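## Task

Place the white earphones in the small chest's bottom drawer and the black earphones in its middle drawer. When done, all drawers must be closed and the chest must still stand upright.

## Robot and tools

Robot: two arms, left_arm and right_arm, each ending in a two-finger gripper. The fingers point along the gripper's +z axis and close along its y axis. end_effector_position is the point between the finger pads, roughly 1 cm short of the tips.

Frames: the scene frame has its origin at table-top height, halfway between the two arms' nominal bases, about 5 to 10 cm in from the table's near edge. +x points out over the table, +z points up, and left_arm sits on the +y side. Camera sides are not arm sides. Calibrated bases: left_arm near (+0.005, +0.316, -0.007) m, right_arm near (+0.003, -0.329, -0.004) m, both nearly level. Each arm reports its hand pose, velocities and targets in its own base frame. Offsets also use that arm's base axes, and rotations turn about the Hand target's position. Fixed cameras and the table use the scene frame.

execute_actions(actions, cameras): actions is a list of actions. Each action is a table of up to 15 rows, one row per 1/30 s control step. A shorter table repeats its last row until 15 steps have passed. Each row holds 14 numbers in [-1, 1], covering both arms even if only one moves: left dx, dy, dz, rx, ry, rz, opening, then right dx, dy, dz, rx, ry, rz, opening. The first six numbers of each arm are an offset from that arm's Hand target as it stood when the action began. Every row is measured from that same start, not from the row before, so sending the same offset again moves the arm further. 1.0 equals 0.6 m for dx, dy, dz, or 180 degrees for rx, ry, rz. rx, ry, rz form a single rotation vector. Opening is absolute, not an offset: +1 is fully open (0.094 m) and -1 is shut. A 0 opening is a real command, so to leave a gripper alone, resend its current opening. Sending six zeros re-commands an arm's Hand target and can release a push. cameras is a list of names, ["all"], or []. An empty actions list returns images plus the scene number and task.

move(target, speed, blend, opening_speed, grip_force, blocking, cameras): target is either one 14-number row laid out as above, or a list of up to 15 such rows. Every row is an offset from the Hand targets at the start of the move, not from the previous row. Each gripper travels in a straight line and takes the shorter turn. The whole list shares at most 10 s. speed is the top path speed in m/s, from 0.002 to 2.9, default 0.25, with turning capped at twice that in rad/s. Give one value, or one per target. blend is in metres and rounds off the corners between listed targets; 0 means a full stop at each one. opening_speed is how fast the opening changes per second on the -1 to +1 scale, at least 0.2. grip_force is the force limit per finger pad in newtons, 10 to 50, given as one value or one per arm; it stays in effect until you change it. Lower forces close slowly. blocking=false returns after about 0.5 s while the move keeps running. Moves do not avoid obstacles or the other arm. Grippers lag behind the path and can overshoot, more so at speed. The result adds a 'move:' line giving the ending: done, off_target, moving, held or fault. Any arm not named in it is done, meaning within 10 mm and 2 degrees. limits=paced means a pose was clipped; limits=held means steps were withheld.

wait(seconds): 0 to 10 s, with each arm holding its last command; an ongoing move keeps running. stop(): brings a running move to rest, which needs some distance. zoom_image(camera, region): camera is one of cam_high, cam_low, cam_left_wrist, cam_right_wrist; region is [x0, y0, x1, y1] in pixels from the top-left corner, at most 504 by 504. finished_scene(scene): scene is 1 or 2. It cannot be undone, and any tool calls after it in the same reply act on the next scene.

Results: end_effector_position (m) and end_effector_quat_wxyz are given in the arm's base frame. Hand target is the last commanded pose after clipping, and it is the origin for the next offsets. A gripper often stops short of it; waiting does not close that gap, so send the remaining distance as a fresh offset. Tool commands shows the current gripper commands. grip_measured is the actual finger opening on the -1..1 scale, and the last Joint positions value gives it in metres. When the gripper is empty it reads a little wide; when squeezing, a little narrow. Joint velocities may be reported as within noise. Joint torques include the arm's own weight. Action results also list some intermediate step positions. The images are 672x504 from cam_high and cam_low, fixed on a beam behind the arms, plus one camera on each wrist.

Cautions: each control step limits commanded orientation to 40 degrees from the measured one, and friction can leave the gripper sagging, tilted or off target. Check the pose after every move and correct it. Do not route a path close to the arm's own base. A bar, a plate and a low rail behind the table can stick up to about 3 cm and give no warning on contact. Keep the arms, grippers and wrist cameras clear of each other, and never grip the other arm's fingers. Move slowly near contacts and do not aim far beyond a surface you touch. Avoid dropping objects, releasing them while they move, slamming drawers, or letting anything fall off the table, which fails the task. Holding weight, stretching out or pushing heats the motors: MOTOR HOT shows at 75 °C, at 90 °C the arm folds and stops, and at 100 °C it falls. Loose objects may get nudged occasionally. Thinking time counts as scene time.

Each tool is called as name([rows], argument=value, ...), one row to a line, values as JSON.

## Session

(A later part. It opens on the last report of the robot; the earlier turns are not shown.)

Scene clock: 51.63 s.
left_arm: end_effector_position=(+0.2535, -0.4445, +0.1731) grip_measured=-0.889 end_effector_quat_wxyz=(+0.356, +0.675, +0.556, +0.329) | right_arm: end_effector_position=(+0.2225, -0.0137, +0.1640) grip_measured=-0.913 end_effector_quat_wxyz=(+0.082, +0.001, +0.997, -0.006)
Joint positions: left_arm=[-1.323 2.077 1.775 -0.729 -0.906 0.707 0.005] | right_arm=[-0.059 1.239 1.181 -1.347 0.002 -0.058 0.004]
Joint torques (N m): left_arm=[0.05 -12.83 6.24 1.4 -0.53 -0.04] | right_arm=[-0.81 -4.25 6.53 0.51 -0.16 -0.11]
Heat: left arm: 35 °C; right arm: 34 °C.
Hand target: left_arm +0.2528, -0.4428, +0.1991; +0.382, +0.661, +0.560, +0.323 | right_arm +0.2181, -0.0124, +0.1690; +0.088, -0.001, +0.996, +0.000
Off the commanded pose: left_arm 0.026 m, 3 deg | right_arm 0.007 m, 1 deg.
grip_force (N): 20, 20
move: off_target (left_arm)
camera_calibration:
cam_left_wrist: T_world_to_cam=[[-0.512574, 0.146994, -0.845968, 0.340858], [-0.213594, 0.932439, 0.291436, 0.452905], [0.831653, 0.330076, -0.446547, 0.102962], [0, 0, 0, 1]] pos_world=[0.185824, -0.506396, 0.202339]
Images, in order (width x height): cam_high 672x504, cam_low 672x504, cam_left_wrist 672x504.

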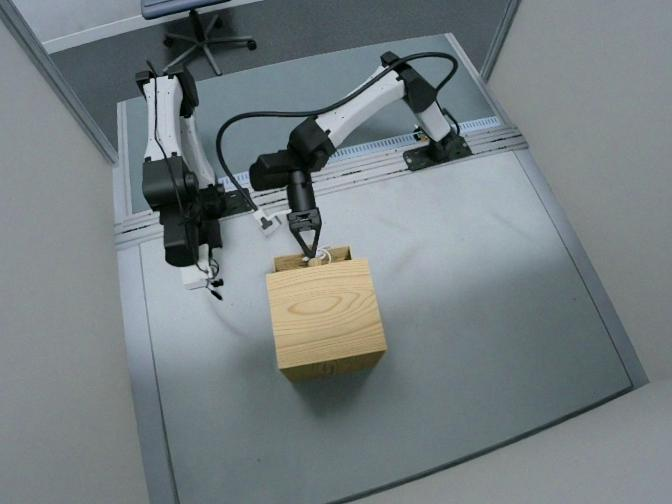

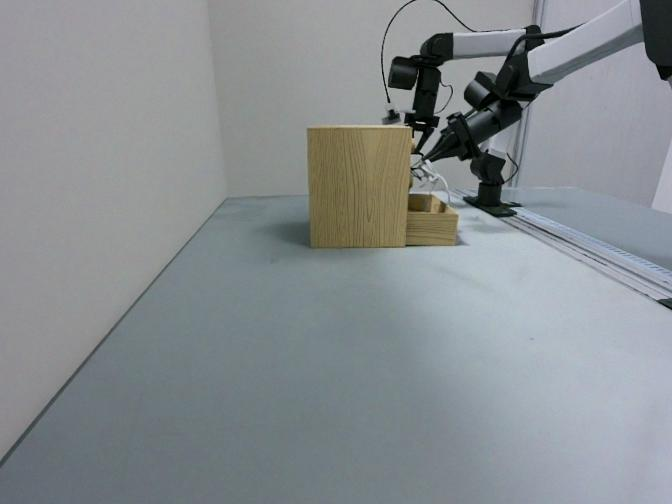

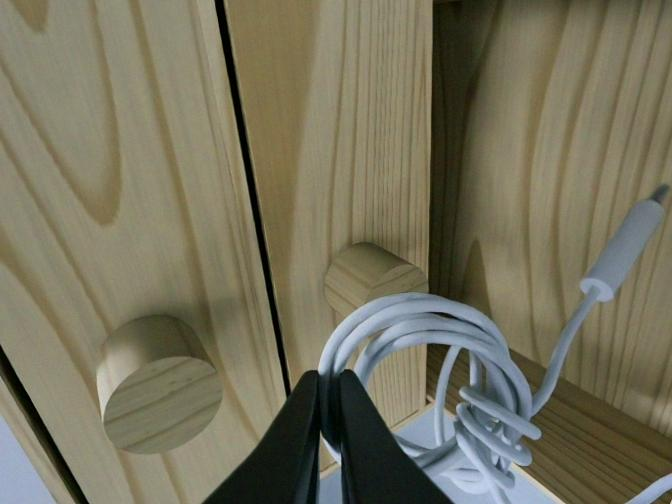

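move(target=[0.0,-0.02,-0.02,0,0,-0.194,-1,0,0,0,0,0,0,-1], speed=0.3, cameras=["cam_high","cam_low","cam_left_wrist"])

zoom_image(camera="cam_low", region=[360, 130, 510, 260])

zoom_image(camera="cam_high", region=[250, 180, 390, 290])

Scene clock: 55.10 s.
left_arm: end_effector_position=(+0.2518, -0.4555, +0.1659) grip_measured=-0.889 end_effector_quat_wxyz=(+0.434, +0.811, +0.338, +0.198) | right_arm: end_effector_position=(+0.2225, -0.0137, +0.1640) grip_measured=-0.913 end_effector_quat_wxyz=(+0.082, +0.001, +0.997, -0.006)
Joint positions: left_arm=[-1.185 1.805 1.299 -0.117 -0.363 1.355 0.005] | right_arm=[-0.059 1.239 1.181 -1.347 0.002 -0.058 0.004]
Joint torques (N m): left_arm=[0.87 -10.74 5.68 2.25 0.07 -0.06] | right_arm=[-0.83 -4.23 6.54 0.51 -0.16 -0.1]
Heat: left arm: 36 °C; right arm: 34 °C.
Hand target: left_arm +0.2528, -0.4548, +0.1871; +0.461, +0.798, +0.336, +0.194 | right_arm +0.2181, -0.0124, +0.1690; +0.088, -0.001, +0.996, +0.000
Off the commanded pose: left_arm 0.021 m, 4 deg | right_arm 0.007 m, 1 deg.
grip_force (N): 20, 20
move: off_target (left_arm)
camera_calibration:
cam_left_wrist: T_world_to_cam=[[-0.36304, 0.409464, -0.836984, 0.415953], [0.357632, 0.890702, 0.280621, 0.303872], [0.860408, -0.197456, -0.469798, -0.138894], [0, 0, 0, 1]] pos_world=[0.161839, -0.468402, 0.197621]
Images, in order (width x height): cam_high 672x504, cam_low 672x504, cam_left_wrist 672x504.

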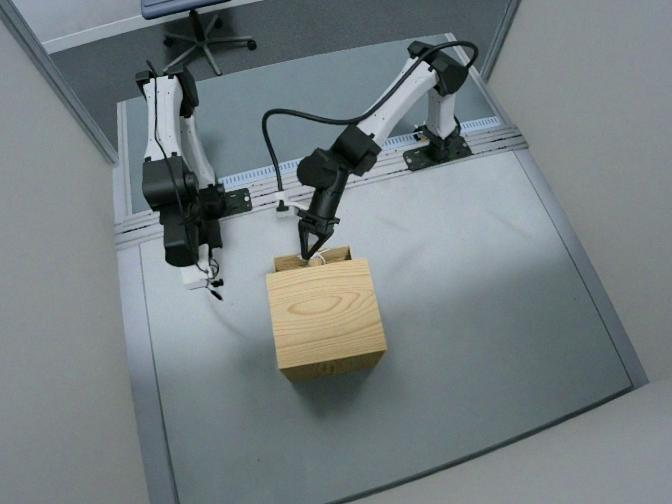

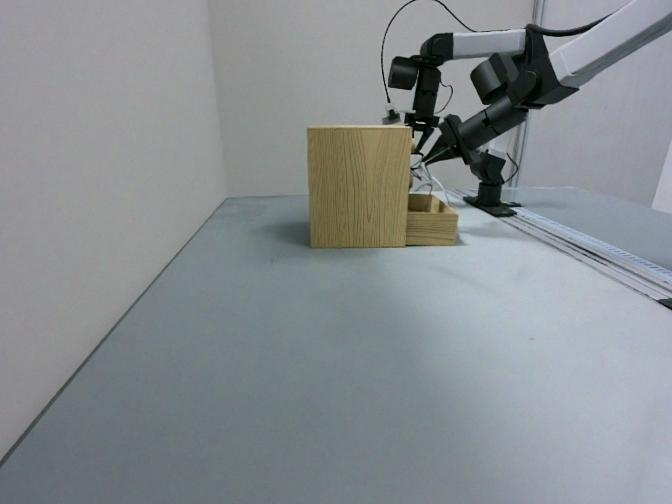

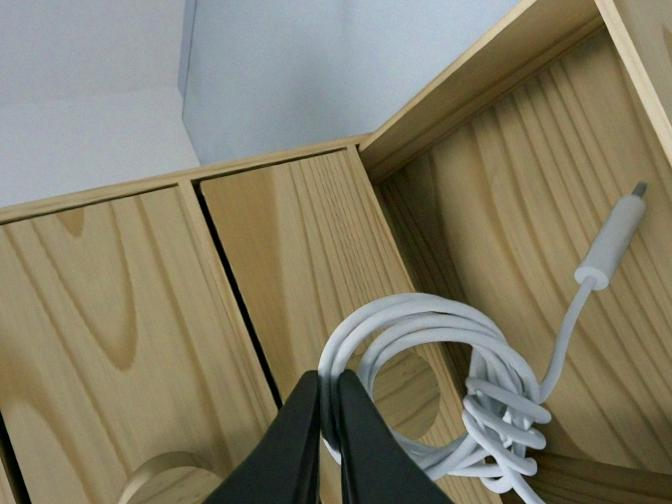

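Scaled by 3.360 from the camera's 672x504 image, which has a finer 960x720 frame.

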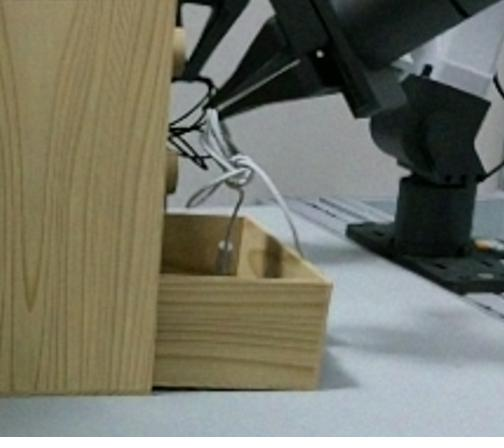

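Scaled by 3.600 from the camera's 672x504 image, which has a finer 960x720 frame.

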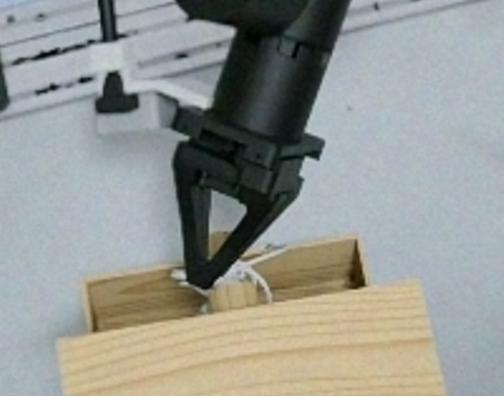

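move([
  [-0.012,-0.074,0,0,0,0,-1,0,-0.1,0,0,0,0,-1],
  [0.038,-0.082,0,0,0,0,-1,0,-0.1,0,0,0,0,-1],
], speed=0.12, blend=[0.01,0], cameras=["cam_high","cam_low","cam_left_wrist"])

zoom_image(camera="cam_low", region=[360, 130, 510, 260])

zoom_image(camera="cam_high", region=[250, 180, 390, 290])

Scene clock: 57.60 s.
left_arm: end_effector_position=(+0.2723, -0.4949, +0.1716) grip_measured=-0.889 end_effector_quat_wxyz=(+0.444, +0.805, +0.340, +0.198) | right_arm: end_effector_position=(+0.2150, -0.0728, +0.1649) grip_measured=-0.913 end_effector_quat_wxyz=(+0.084, +0.002, +0.996, -0.006)
Joint positions: left_arm=[-1.175 1.955 1.501 -0.143 -0.356 1.358 0.005] | right_arm=[-0.364 1.258 1.196 -1.347 -0.049 -0.356 0.004]
Joint torques (N m): left_arm=[0.59 -8.2 10.21 1.95 0.07 -0.05] | right_arm=[-0.62 -1.77 8.27 0.56 -0.19 -0.11]
Heat: left arm: 36 °C; right arm: 34 °C.
Hand target: left_arm +0.2756, -0.5040, +0.1871; +0.461, +0.798, +0.336, +0.194 | right_arm +0.2182, -0.0724, +0.1691; +0.088, -0.001, +0.996, +0.000
Off the commanded pose: left_arm 0.018 m, 2 deg | right_arm 0.005 m, 1 deg.
grip_force (N): 20, 20
move: off_target (left_arm)
camera_calibration:
cam_left_wrist: T_world_to_cam=[[-0.356885, 0.388481, -0.849538, 0.434353], [0.35303, 0.898072, 0.262369, 0.338008], [0.864872, -0.206276, -0.457654, -0.169341], [0, 0, 0, 1]] pos_world=[0.182146, -0.507224, 0.202817]
Images, in order (width x height): cam_high 672x504, cam_low 672x504, cam_left_wrist 672x504.

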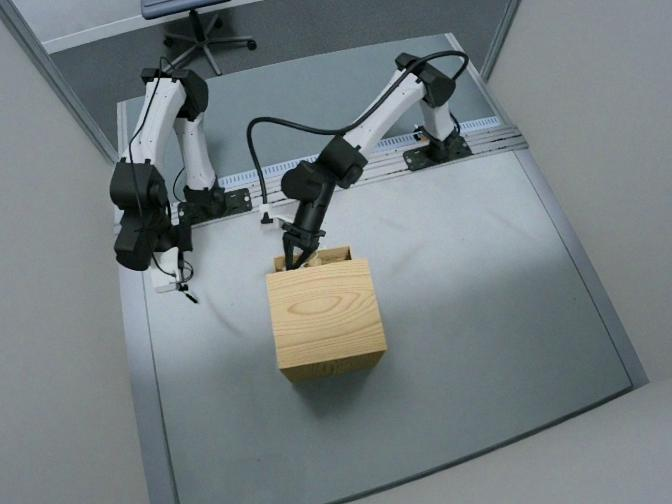

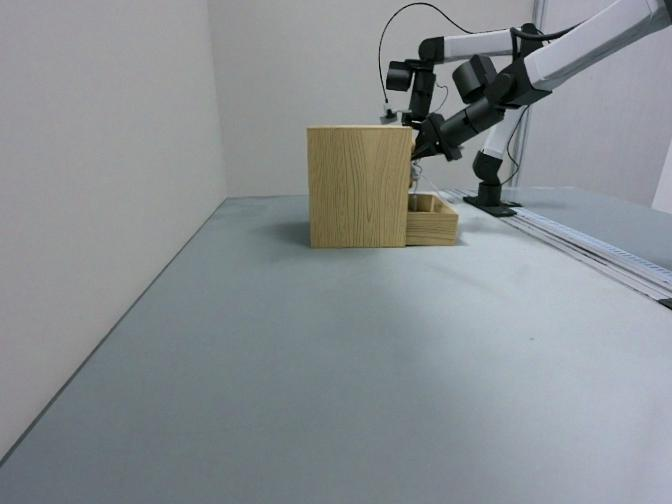

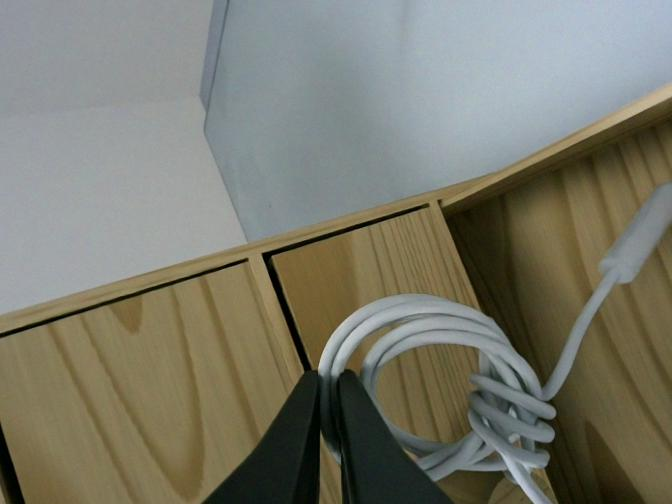

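Scaled by 3.360 from the camera's 672x504 image, which has a finer 960x720 frame.

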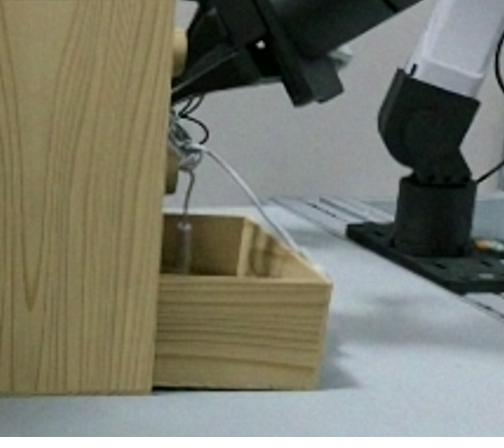

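Scaled by 3.600 from the camera's 672x504 image, which has a finer 960x720 frame.

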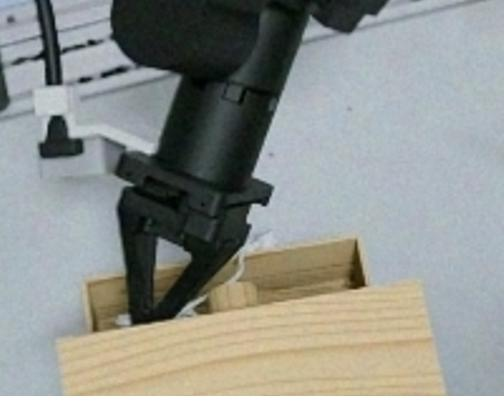

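move(target=[-0.01,0,0.1,0,0,0,-1,0,0,0,0,0,0,-1], speed=0.15, cameras=["cam_high","cam_low"])

zoom_image(camera="cam_low", region=[360, 130, 510, 260])

zoom_image(camera="cam_high", region=[250, 180, 390, 290])

Scene clock: 59.20 s.
left_arm: end_effector_position=(+0.2703, -0.4994, +0.2207) grip_measured=-0.889 end_effector_quat_wxyz=(+0.436, +0.811, +0.337, +0.197) | right_arm: end_effector_position=(+0.2150, -0.0728, +0.1649) grip_measured=-0.913 end_effector_quat_wxyz=(+0.084, +0.002, +0.996, -0.006)
Joint positions: left_arm=[-1.182 1.955 1.713 -0.374 -0.356 1.358 0.005] | right_arm=[-0.364 1.258 1.196 -1.347 -0.049 -0.356 0.004]
Joint torques (N m): left_arm=[0.01 -10.04 9.91 1.91 -0.06 -0.14] | right_arm=[-0.62 -1.78 8.24 0.56 -0.19 -0.11]
Heat: left arm: 36 °C; right arm: 35 °C.
Hand target: left_arm +0.2697, -0.5039, +0.2470; +0.461, +0.798, +0.336, +0.194 | right_arm +0.2182, -0.0724, +0.1691; +0.088, -0.001, +0.996, +0.000
Off the commanded pose: left_arm 0.027 m, 3 deg | right_arm 0.005 m, 1 deg.
grip_force (N): 20, 20
move: off_target (left_arm)
Images, in order (width x height): cam_high 672x504, cam_low 672x504.

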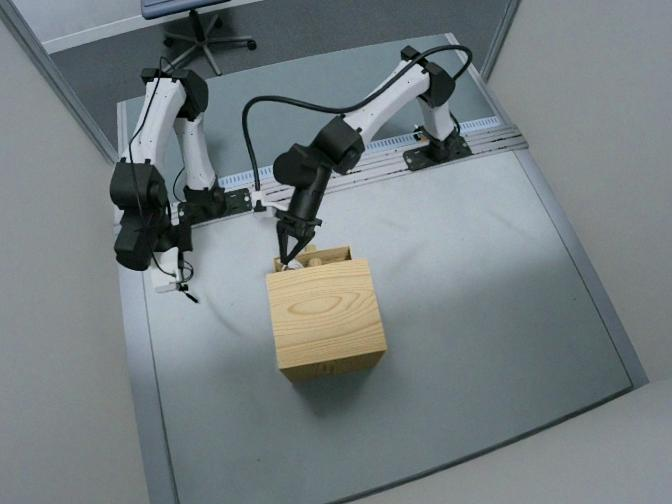

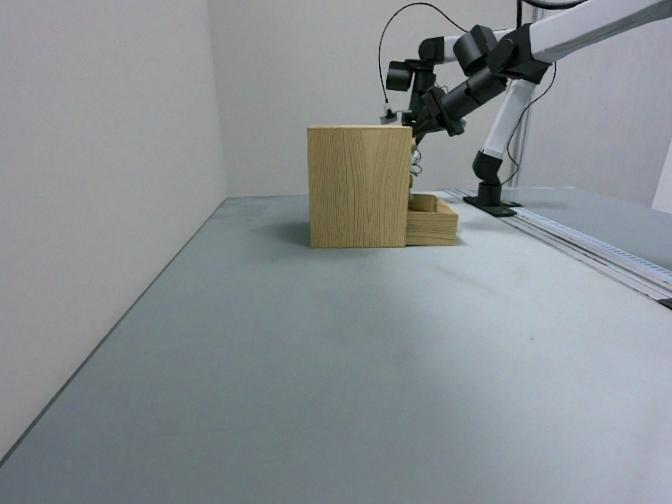

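Scaled by 3.360 from the camera's 672x504 image, which has a finer 960x720 frame.

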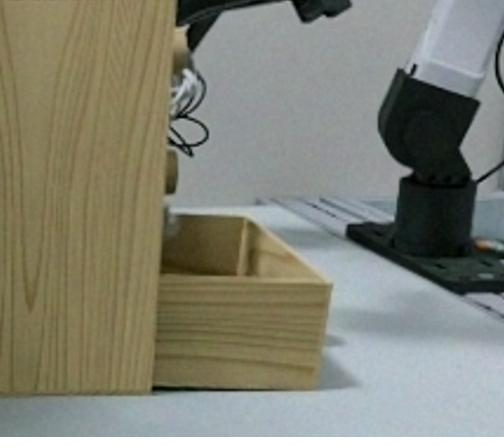

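Scaled by 3.600 from the camera's 672x504 image, which has a finer 960x720 frame.

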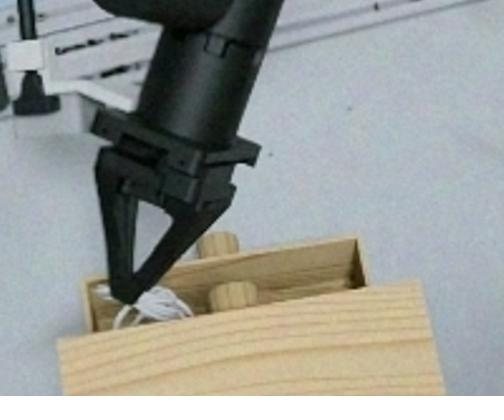

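move([
  [-0.02,0.005,-0.2,0,0,0,-1,0,0,0,0,0,0,-1],
  [-0.02,0.005,-0.215,0.098,0.098,0,-1,0,0,0,0,0,0,-1],
], speed=0.2, blend=[0.02,0], cameras=["cam_high","cam_low","cam_left_wrist"])

zoom_image(camera="cam_low", region=[360, 130, 510, 260])

zoom_image(camera="cam_high", region=[250, 180, 390, 290])

Scene clock: 63.07 s.
left_arm: end_effector_position=(+0.2527, -0.4948, +0.1079) grip_measured=-0.889 end_effector_quat_wxyz=(+0.264, +0.885, +0.362, +0.126) | right_arm: end_effector_position=(+0.2150, -0.0728, +0.1649) grip_measured=-0.913 end_effector_quat_wxyz=(+0.084, +0.002, +0.996, -0.006)
Joint positions: left_arm=[-1.173 2.199 1.911 -0.733 -0.239 1.259 0.005] | right_arm=[-0.364 1.258 1.196 -1.347 -0.049 -0.356 0.004]
Joint torques (N m): left_arm=[0.96 -9.37 9.72 1.26 0.09 -0.21] | right_arm=[-0.62 -1.8 8.24 0.56 -0.21 -0.1]
Heat: left arm: 37 °C; right arm: 35 °C.
Hand target: left_arm +0.2577, -0.5010, +0.1182; +0.277, +0.879, +0.369, +0.119 | right_arm +0.2182, -0.0724, +0.1691; +0.088, -0.001, +0.996, +0.000
Off the commanded pose: left_arm 0.013 m, 2 deg | right_arm 0.005 m, 1 deg.
grip_force (N): 20, 20
move: off_target (left_arm)
camera_calibration:
cam_left_wrist: T_world_to_cam=[[-0.560348, 0.611454, -0.558689, 0.503517], [0.460396, 0.790669, 0.403581, 0.266079], [0.68851, -0.031073, -0.724561, -0.0215233], [0, 0, 0, 1]] pos_world=[0.174462, -0.518927, 0.158331]
Images, in order (width x height): cam_high 672x504, cam_low 672x504, cam_left_wrist 672x504.

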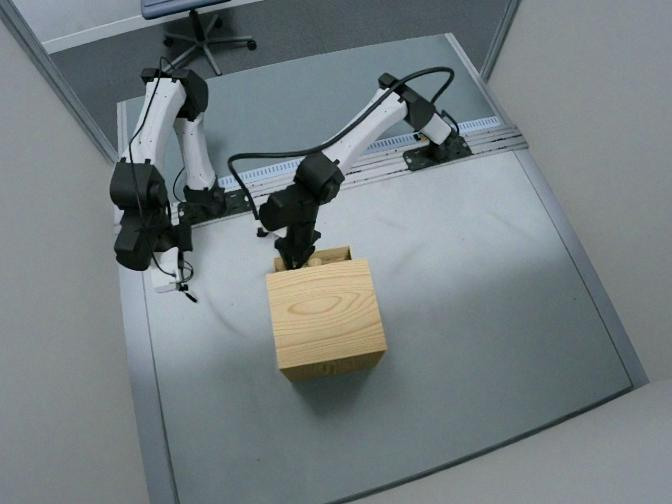

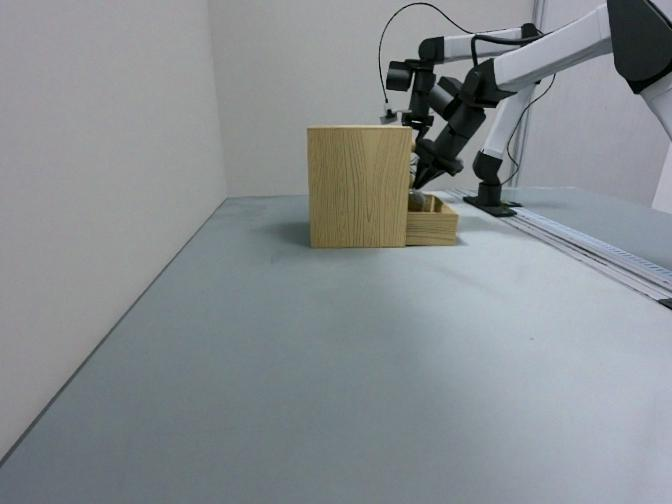

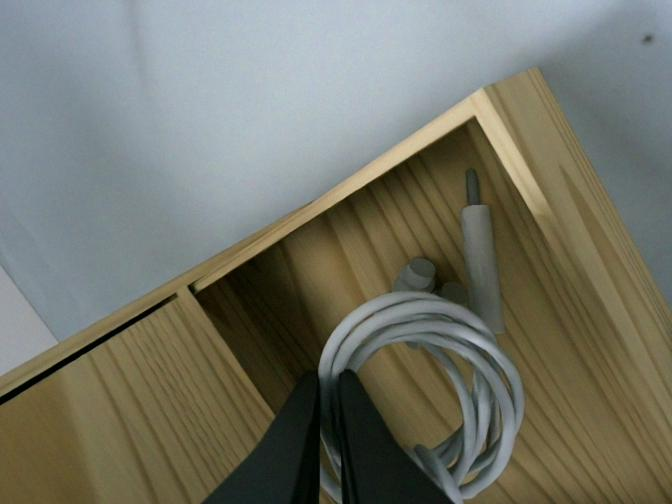

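Scaled by 3.360 from the camera's 672x504 image, which has a finer 960x720 frame.

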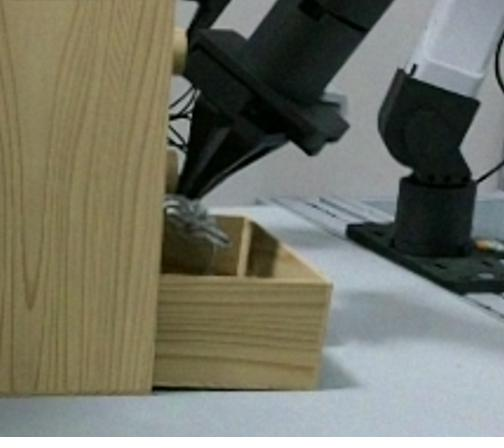

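Scaled by 3.600 from the camera's 672x504 image, which has a finer 960x720 frame.

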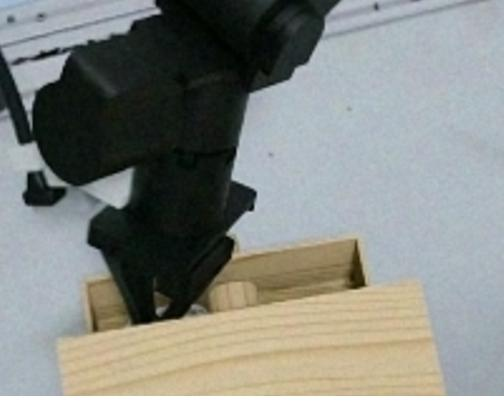

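move([
  [-0.025,0.003,-0.053,0,0,0,-1,0,0,0,0,0,0,-1],
  [-0.025,0.003,-0.053,0,0,0,-0.4,0,0,0,0,0,0,-1],
  [-0.108,0.078,0.112,0,0,0,-0.4,0,0,0,0,0,0,-1],
], speed=0.12, cameras=["cam_high","cam_low","cam_left_wrist"])

zoom_image(camera="cam_low", region=[360, 130, 510, 260])

Scene clock: 66.90 s.
left_arm: end_effector_position=(+0.1920, -0.4544, +0.1570) grip_measured=-0.403 end_effector_quat_wxyz=(+0.250, +0.890, +0.364, +0.117) | right_arm: end_effector_position=(+0.2150, -0.0728, +0.1649) grip_measured=-0.913 end_effector_quat_wxyz=(+0.084, +0.002, +0.996, -0.006)
Joint positions: left_arm=[-1.264 1.975 1.788 -0.887 -0.265 1.17 0.028] | right_arm=[-0.364 1.258 1.196 -1.347 -0.049 -0.356 0.004]
Joint torques (N m): left_arm=[0.09 -11.71 8.14 1.18 -0.22 -0.21] | right_arm=[-0.62 -1.83 8.28 0.57 -0.2 -0.11]
Heat: left arm: 38 °C; right arm: 36 °C.
Hand target: left_arm +0.1928, -0.4543, +0.1853; +0.277, +0.879, +0.369, +0.119 | right_arm +0.2182, -0.0724, +0.1691; +0.088, -0.001, +0.996, +0.000
Off the commanded pose: left_arm 0.028 m, 3 deg | right_arm 0.005 m, 1 deg.
grip_force (N): 20, 20
move: off_target (left_arm)
camera_calibration:
cam_left_wrist: T_world_to_cam=[[-0.575009, 0.624439, -0.528622, 0.47628], [0.474381, 0.780887, 0.406421, 0.23462], [0.666579, -0.0170721, -0.745239, 0.0710067], [0, 0, 0, 1]] pos_world=[0.115235, -0.479407, 0.209335]
Images, in order (width x height): cam_high 672x504, cam_low 672x504, cam_left_wrist 672x504.

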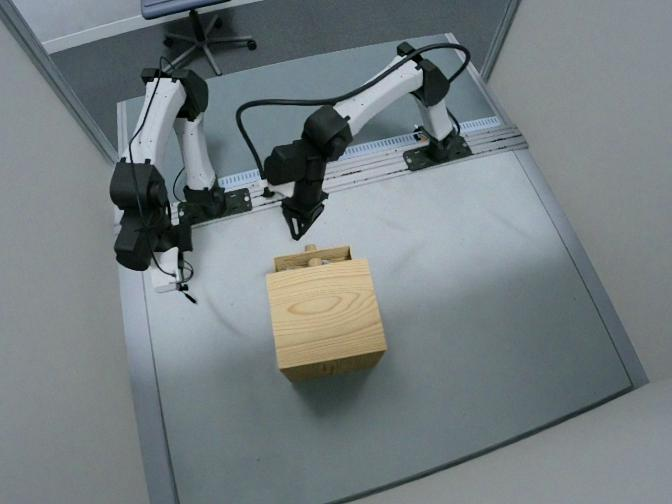

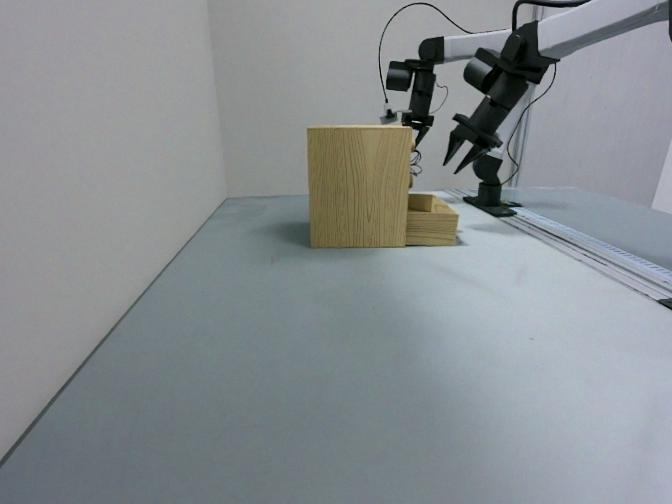

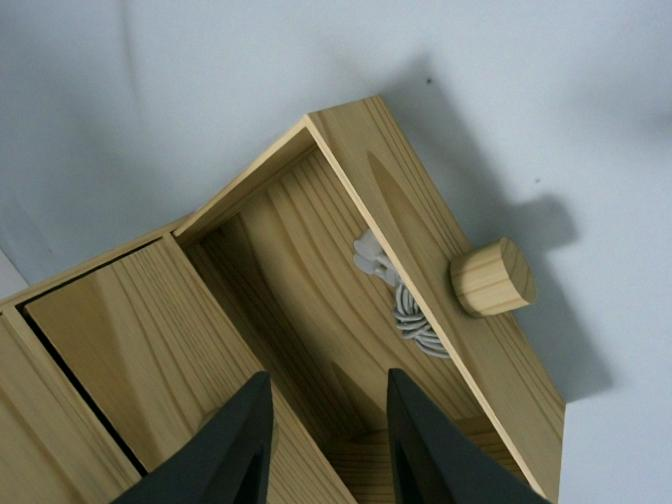

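Scaled by 3.360 from the camera's 672x504 image, which has a finer 960x720 frame.

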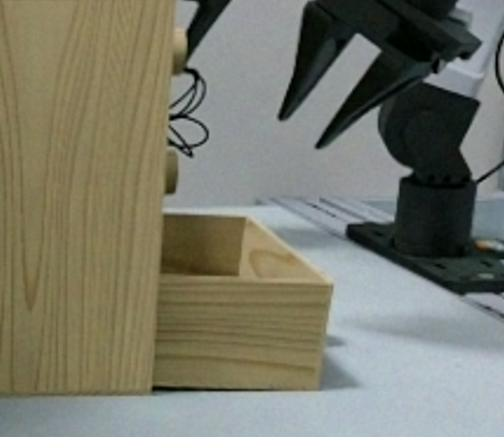

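move([
  [-0.0667,0.03,-0.03,-0.391,0.111,0.456,-1,0,0,0,0,0,0,-1],
  [-0.0667,0.03,-0.202,-0.391,0.111,0.456,-1,0,0,0,0,0,0,-1],
], speed=0.45, blend=[0.02,0], cameras=["cam_low","cam_left_wrist"])

Scene clock: 71.83 s.
left_arm: end_effector_position=(+0.1526, -0.4347, +0.0564) grip_measured=-0.987 end_effector_quat_wxyz=(+0.482, +0.164, +0.857, -0.075) | right_arm: end_effector_position=(+0.2150, -0.0728, +0.1649) grip_measured=-0.913 end_effector_quat_wxyz=(+0.084, +0.002, +0.996, -0.006)
Joint positions: left_arm=[-1.537 2.029 1.204 -0.206 -0.914 -0.889 0.001] | right_arm=[-0.364 1.258 1.196 -1.347 -0.049 -0.356 0.004]
Joint torques (N m): left_arm=[-0.05 -8.99 5.07 1.47 -0.63 -0.18] | right_arm=[-0.58 -1.77 8.24 0.57 -0.21 -0.1]
Heat: left arm: 39 °C; right arm: 36 °C.
Hand target: left_arm +0.1528, -0.4362, +0.0641; +0.493, +0.152, +0.853, -0.086 | right_arm +0.2182, -0.0724, +0.1691; +0.088, -0.001, +0.996, +0.000
Off the commanded pose: left_arm 0.008 m, 2 deg | right_arm 0.005 m, 1 deg.
grip_force (N): 20, 20
move: done
camera_calibration:
cam_left_wrist: T_world_to_cam=[[-0.362684, -0.930742, -0.046682, -0.347517], [-0.779166, 0.330338, -0.532708, 0.327295], [0.511235, -0.156832, -0.845011, -0.00877521], [0, 0, 0, 1]] pos_world=[0.133464, -0.432943, 0.150715]
Images, in order (width x height): cam_low 672x504, cam_left_wrist 672x504.

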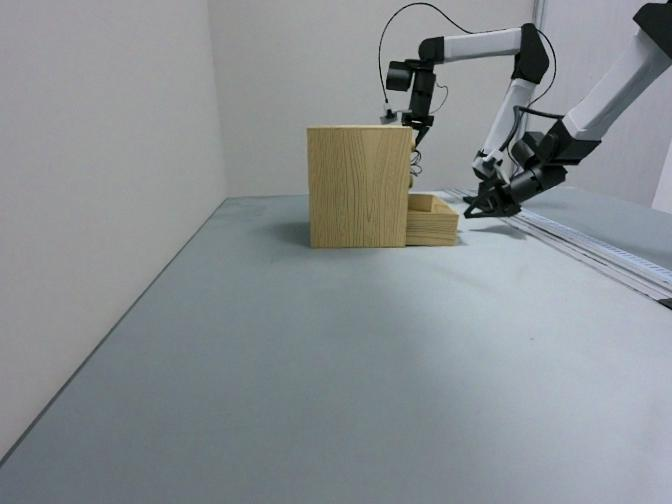

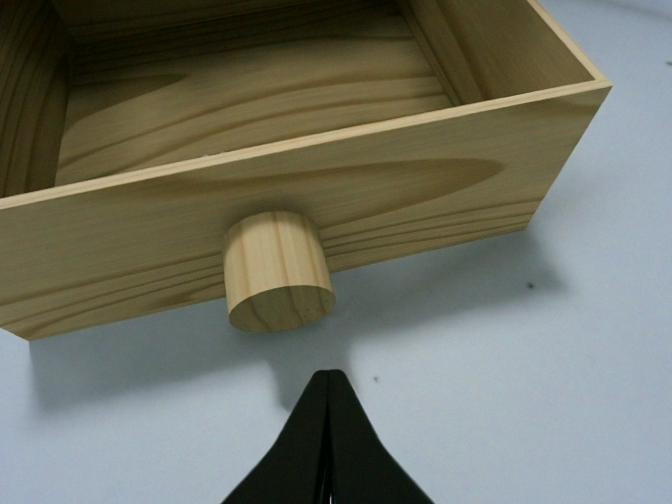

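move([
  [0.015,0.014,-0.008,0,0,0,-1,0,0,0,0,0,0,-1],
  [0.221,-0.018,-0.007,0,0,0,-1,0,0,0,0,0,0,-1],
], speed=0.13, blend=[0.005,0], cameras=["cam_high","cam_low","cam_left_wrist"])

zoom_image(camera="cam_low", region=[360, 130, 510, 260])

Scene clock: 74.27 s.
left_arm: end_effector_position=(+0.2780, -0.4315, +0.0467) grip_measured=-0.987 end_effector_quat_wxyz=(+0.482, +0.163, +0.859, -0.060) | right_arm: end_effector_position=(+0.2150, -0.0728, +0.1649) grip_measured=-0.913 end_effector_quat_wxyz=(+0.084, +0.002, +0.996, -0.006)
Joint positions: left_arm=[-1.229 2.106 1.234 0.075 -0.739 -0.542 0.001] | right_arm=[-0.364 1.258 1.196 -1.347 -0.049 -0.356 0.004]
Joint torques (N m): left_arm=[0.77 -8.16 8.83 1.97 -0.16 0.01] | right_arm=[-0.61 -1.81 8.29 0.57 -0.19 -0.1]
Heat: left arm: 39 °C; right arm: 36 °C.
Hand target: left_arm +0.2853, -0.4471, +0.0599; +0.493, +0.152, +0.853, -0.087 | right_arm +0.2182, -0.0724, +0.1691; +0.088, -0.001, +0.996, +0.000
Off the commanded pose: left_arm 0.022 m, 4 deg | right_arm 0.005 m, 1 deg.
grip_force (N): 20, 20
move: off_target (left_arm)
camera_calibration:
cam_left_wrist: T_world_to_cam=[[-0.34684, -0.935338, -0.0695999, -0.304703], [-0.78376, 0.329792, -0.526267, 0.419565], [0.515191, -0.127981, -0.847466, -0.0691458], [0, 0, 0, 1]] pos_world=[0.258778, -0.432219, 0.140997]
Images, in order (width x height): cam_high 672x504, cam_low 672x504, cam_left_wrist 672x504.

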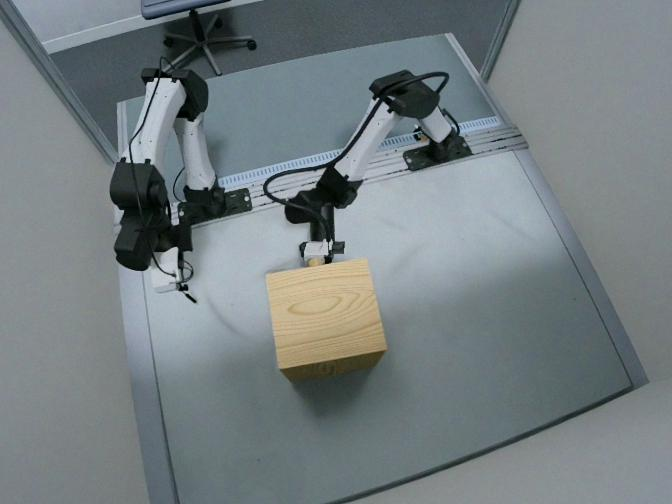

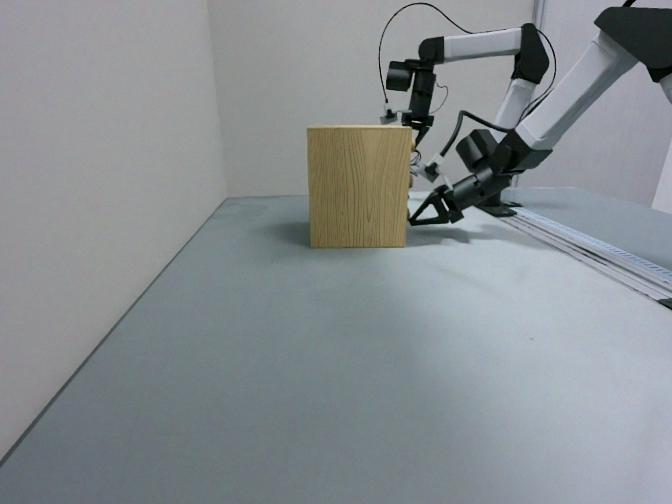

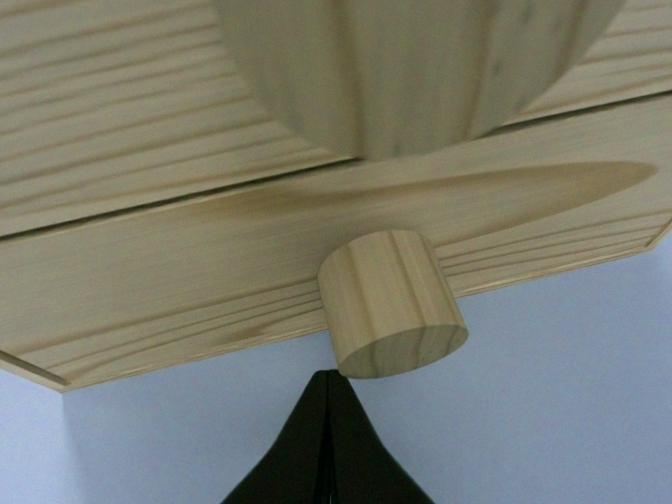

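Scaled by 3.360 from the camera's 672x504 image, which has a finer 960x720 frame.

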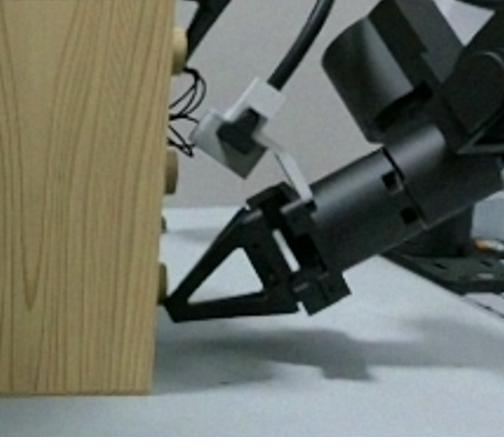

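zoom_image(camera="cam_left_wrist", region=[0, 160, 340, 420])

zoom_image(camera="cam_left_wrist", region=[420, 80, 672, 300])

Scaled by 1.482 from the camera's 672x504 image, which has a finer 960x720 frame.

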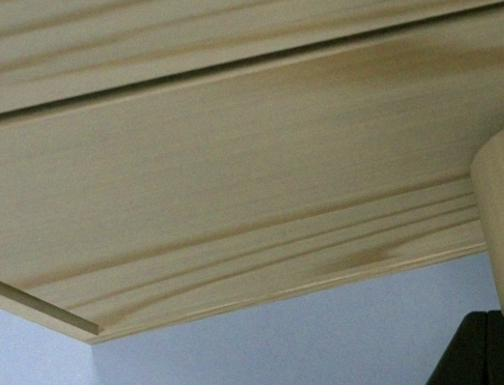

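Scaled by 2.000 from the camera's 672x504 image, which has a finer 960x720 frame.

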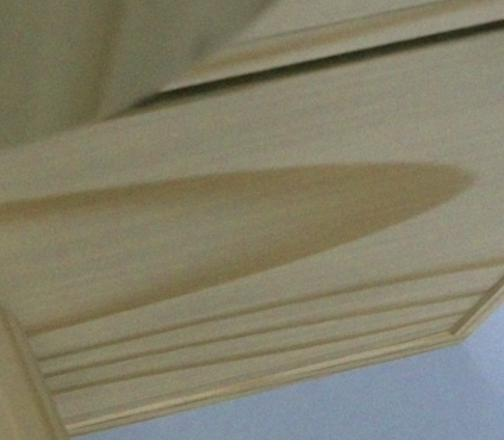

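move(target=[0.015,-0.003,0,0,0,0,-1,0,0,0,0,0,0,-1], speed=0.05, cameras=["cam_left_wrist"])

zoom_image(camera="cam_left_wrist", region=[0, 160, 340, 420])

Scene clock: 75.80 s.
left_arm: end_effector_position=(+0.2844, -0.4304, +0.0425) grip_measured=-0.987 end_effector_quat_wxyz=(+0.478, +0.166, +0.860, -0.055) | right_arm: end_effector_position=(+0.2150, -0.0728, +0.1649) grip_measured=-0.913 end_effector_quat_wxyz=(+0.084, +0.002, +0.996, -0.006)
Joint positions: left_arm=[-1.213 2.12 1.244 0.075 -0.728 -0.525 0.001] | right_arm=[-0.364 1.258 1.196 -1.347 -0.049 -0.356 0.004]
Joint torques (N m): left_arm=[1.05 -8.46 9.43 2.01 -0.13 0.01] | right_arm=[-0.64 -1.78 8.24 0.56 -0.2 -0.1]
Heat: left arm: 39 °C; right arm: 37 °C.
Hand target: left_arm +0.2944, -0.4488, +0.0598; +0.492, +0.152, +0.853, -0.086 | right_arm +0.2182, -0.0724, +0.1691; +0.088, -0.001, +0.996, +0.000
Off the commanded pose: left_arm 0.027 m, 4 deg | right_arm 0.005 m, 1 deg.
grip_force (N): 20, 20
move: off_target (left_arm)
camera_calibration:
cam_left_wrist: T_world_to_cam=[[-0.348238, -0.933902, -0.0809764, -0.300359], [-0.785884, 0.337946, -0.517859, 0.425709], [0.510995, -0.1167, -0.851625, -0.0696883], [0, 0, 0, 1]] pos_world=[0.265572, -0.432505, 0.136787]
Images, in order (width x height): cam_left_wrist 672x504.

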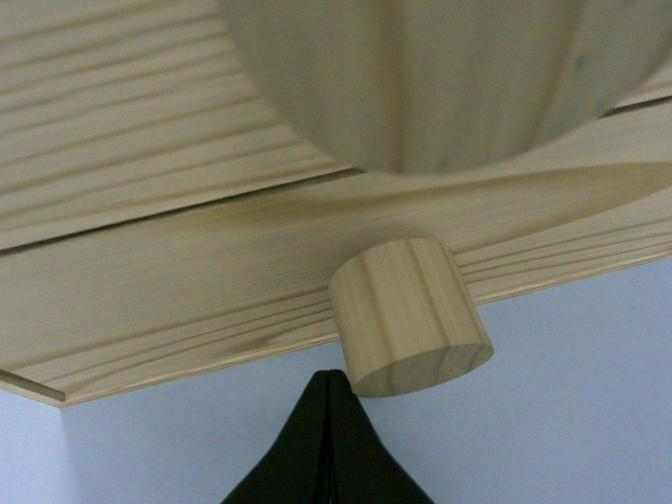

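Scaled by 1.482 from the camera's 672x504 image, which has a finer 960x720 frame.

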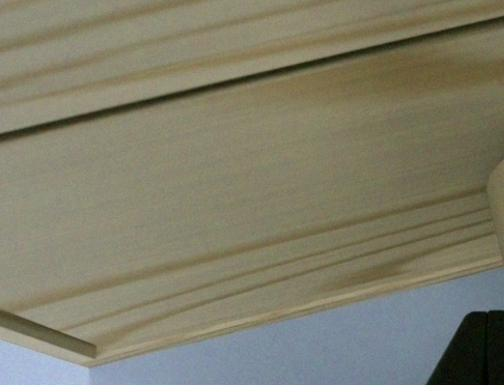

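move([
  [-0.1,0.0167,0.008,0,0,0,-1,0,0,0,0,0,0,-1],
  [-0.083,-0.004,0.144,-0.0177,-0.065,0.0588,0.3,0,0,0,0,0,0,-1],
  [0.0243,-0.022,0.104,-0.0177,-0.065,0.0588,0.3,0,0,0,0,0,0,-1],
], speed=0.2, blend=[0.01,0,0], grip_force=[50,20], cameras=["cam_left_wrist","cam_low"])

zoom_image(camera="cam_low", region=[360, 130, 510, 260])

Scene clock: 80.03 s.
left_arm: end_effector_position=(+0.3017, -0.4477, +0.1100) grip_measured=+0.297 end_effector_quat_wxyz=(+0.580, +0.081, +0.810, -0.018) | right_arm: end_effector_position=(+0.2150, -0.0728, +0.1649) grip_measured=-0.913 end_effector_quat_wxyz=(+0.084, +0.002, +0.996, -0.006)
Joint positions: left_arm=[-1.256 2.166 1.435 0.055 -1.022 -0.533 0.061] | right_arm=[-0.364 1.258 1.196 -1.347 -0.049 -0.356 0.004]
Joint torques (N m): left_arm=[1.01 -8.64 9.16 2.07 -0.08 0.04] | right_arm=[-0.65 -1.81 8.23 0.56 -0.2 -0.11]
Heat: left arm: 39 °C; right arm: 37 °C.
Hand target: left_arm +0.3091, -0.4619, +0.1224; +0.587, +0.067, +0.806, -0.049 | right_arm +0.2182, -0.0724, +0.1691; +0.088, -0.001, +0.996, +0.000
Off the commanded pose: left_arm 0.020 m, 4 deg | right_arm 0.005 m, 1 deg.
grip_force (N): 50, 20
move: off_target (left_arm); target 2's new opening was sent with left_arm's hand 0.026 m and 4 deg from that target
camera_calibration:
cam_left_wrist: T_world_to_cam=[[-0.157982, -0.98401, -0.0822516, -0.384706], [-0.692577, 0.169794, -0.701076, 0.39681], [0.703832, -0.0537919, -0.708327, -0.068878], [0, 0, 0, 1]] pos_world=[0.262523, -0.449636, 0.197763]
Images, in order (width x height): cam_low 672x504, cam_left_wrist 672x504.

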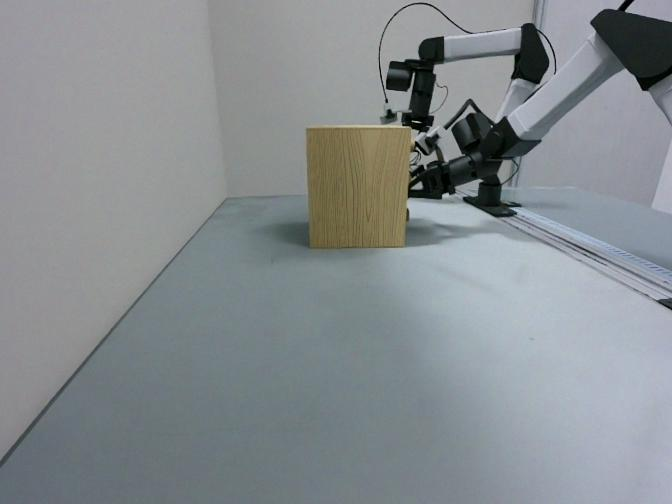

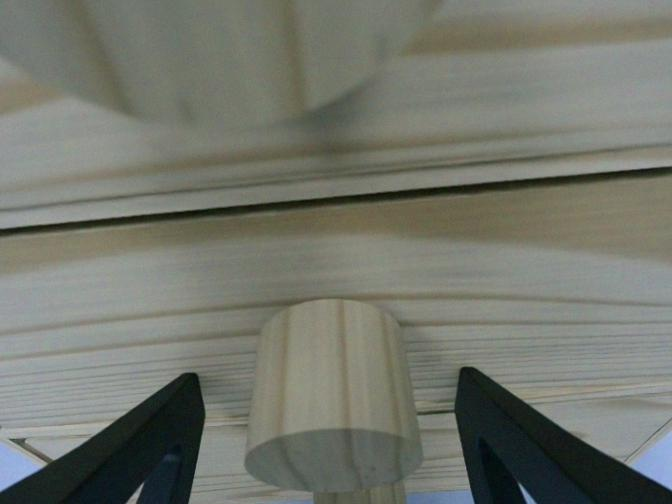

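Scaled by 3.360 from the camera's 672x504 image, which has a finer 960x720 frame.

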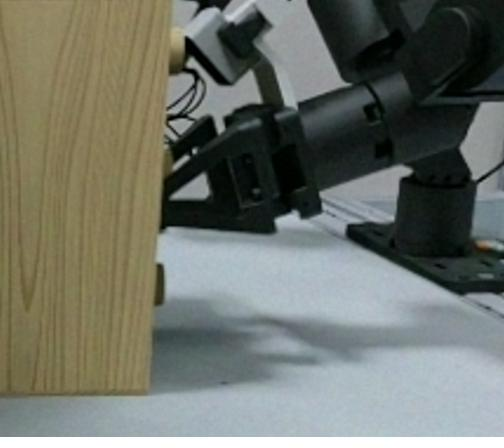

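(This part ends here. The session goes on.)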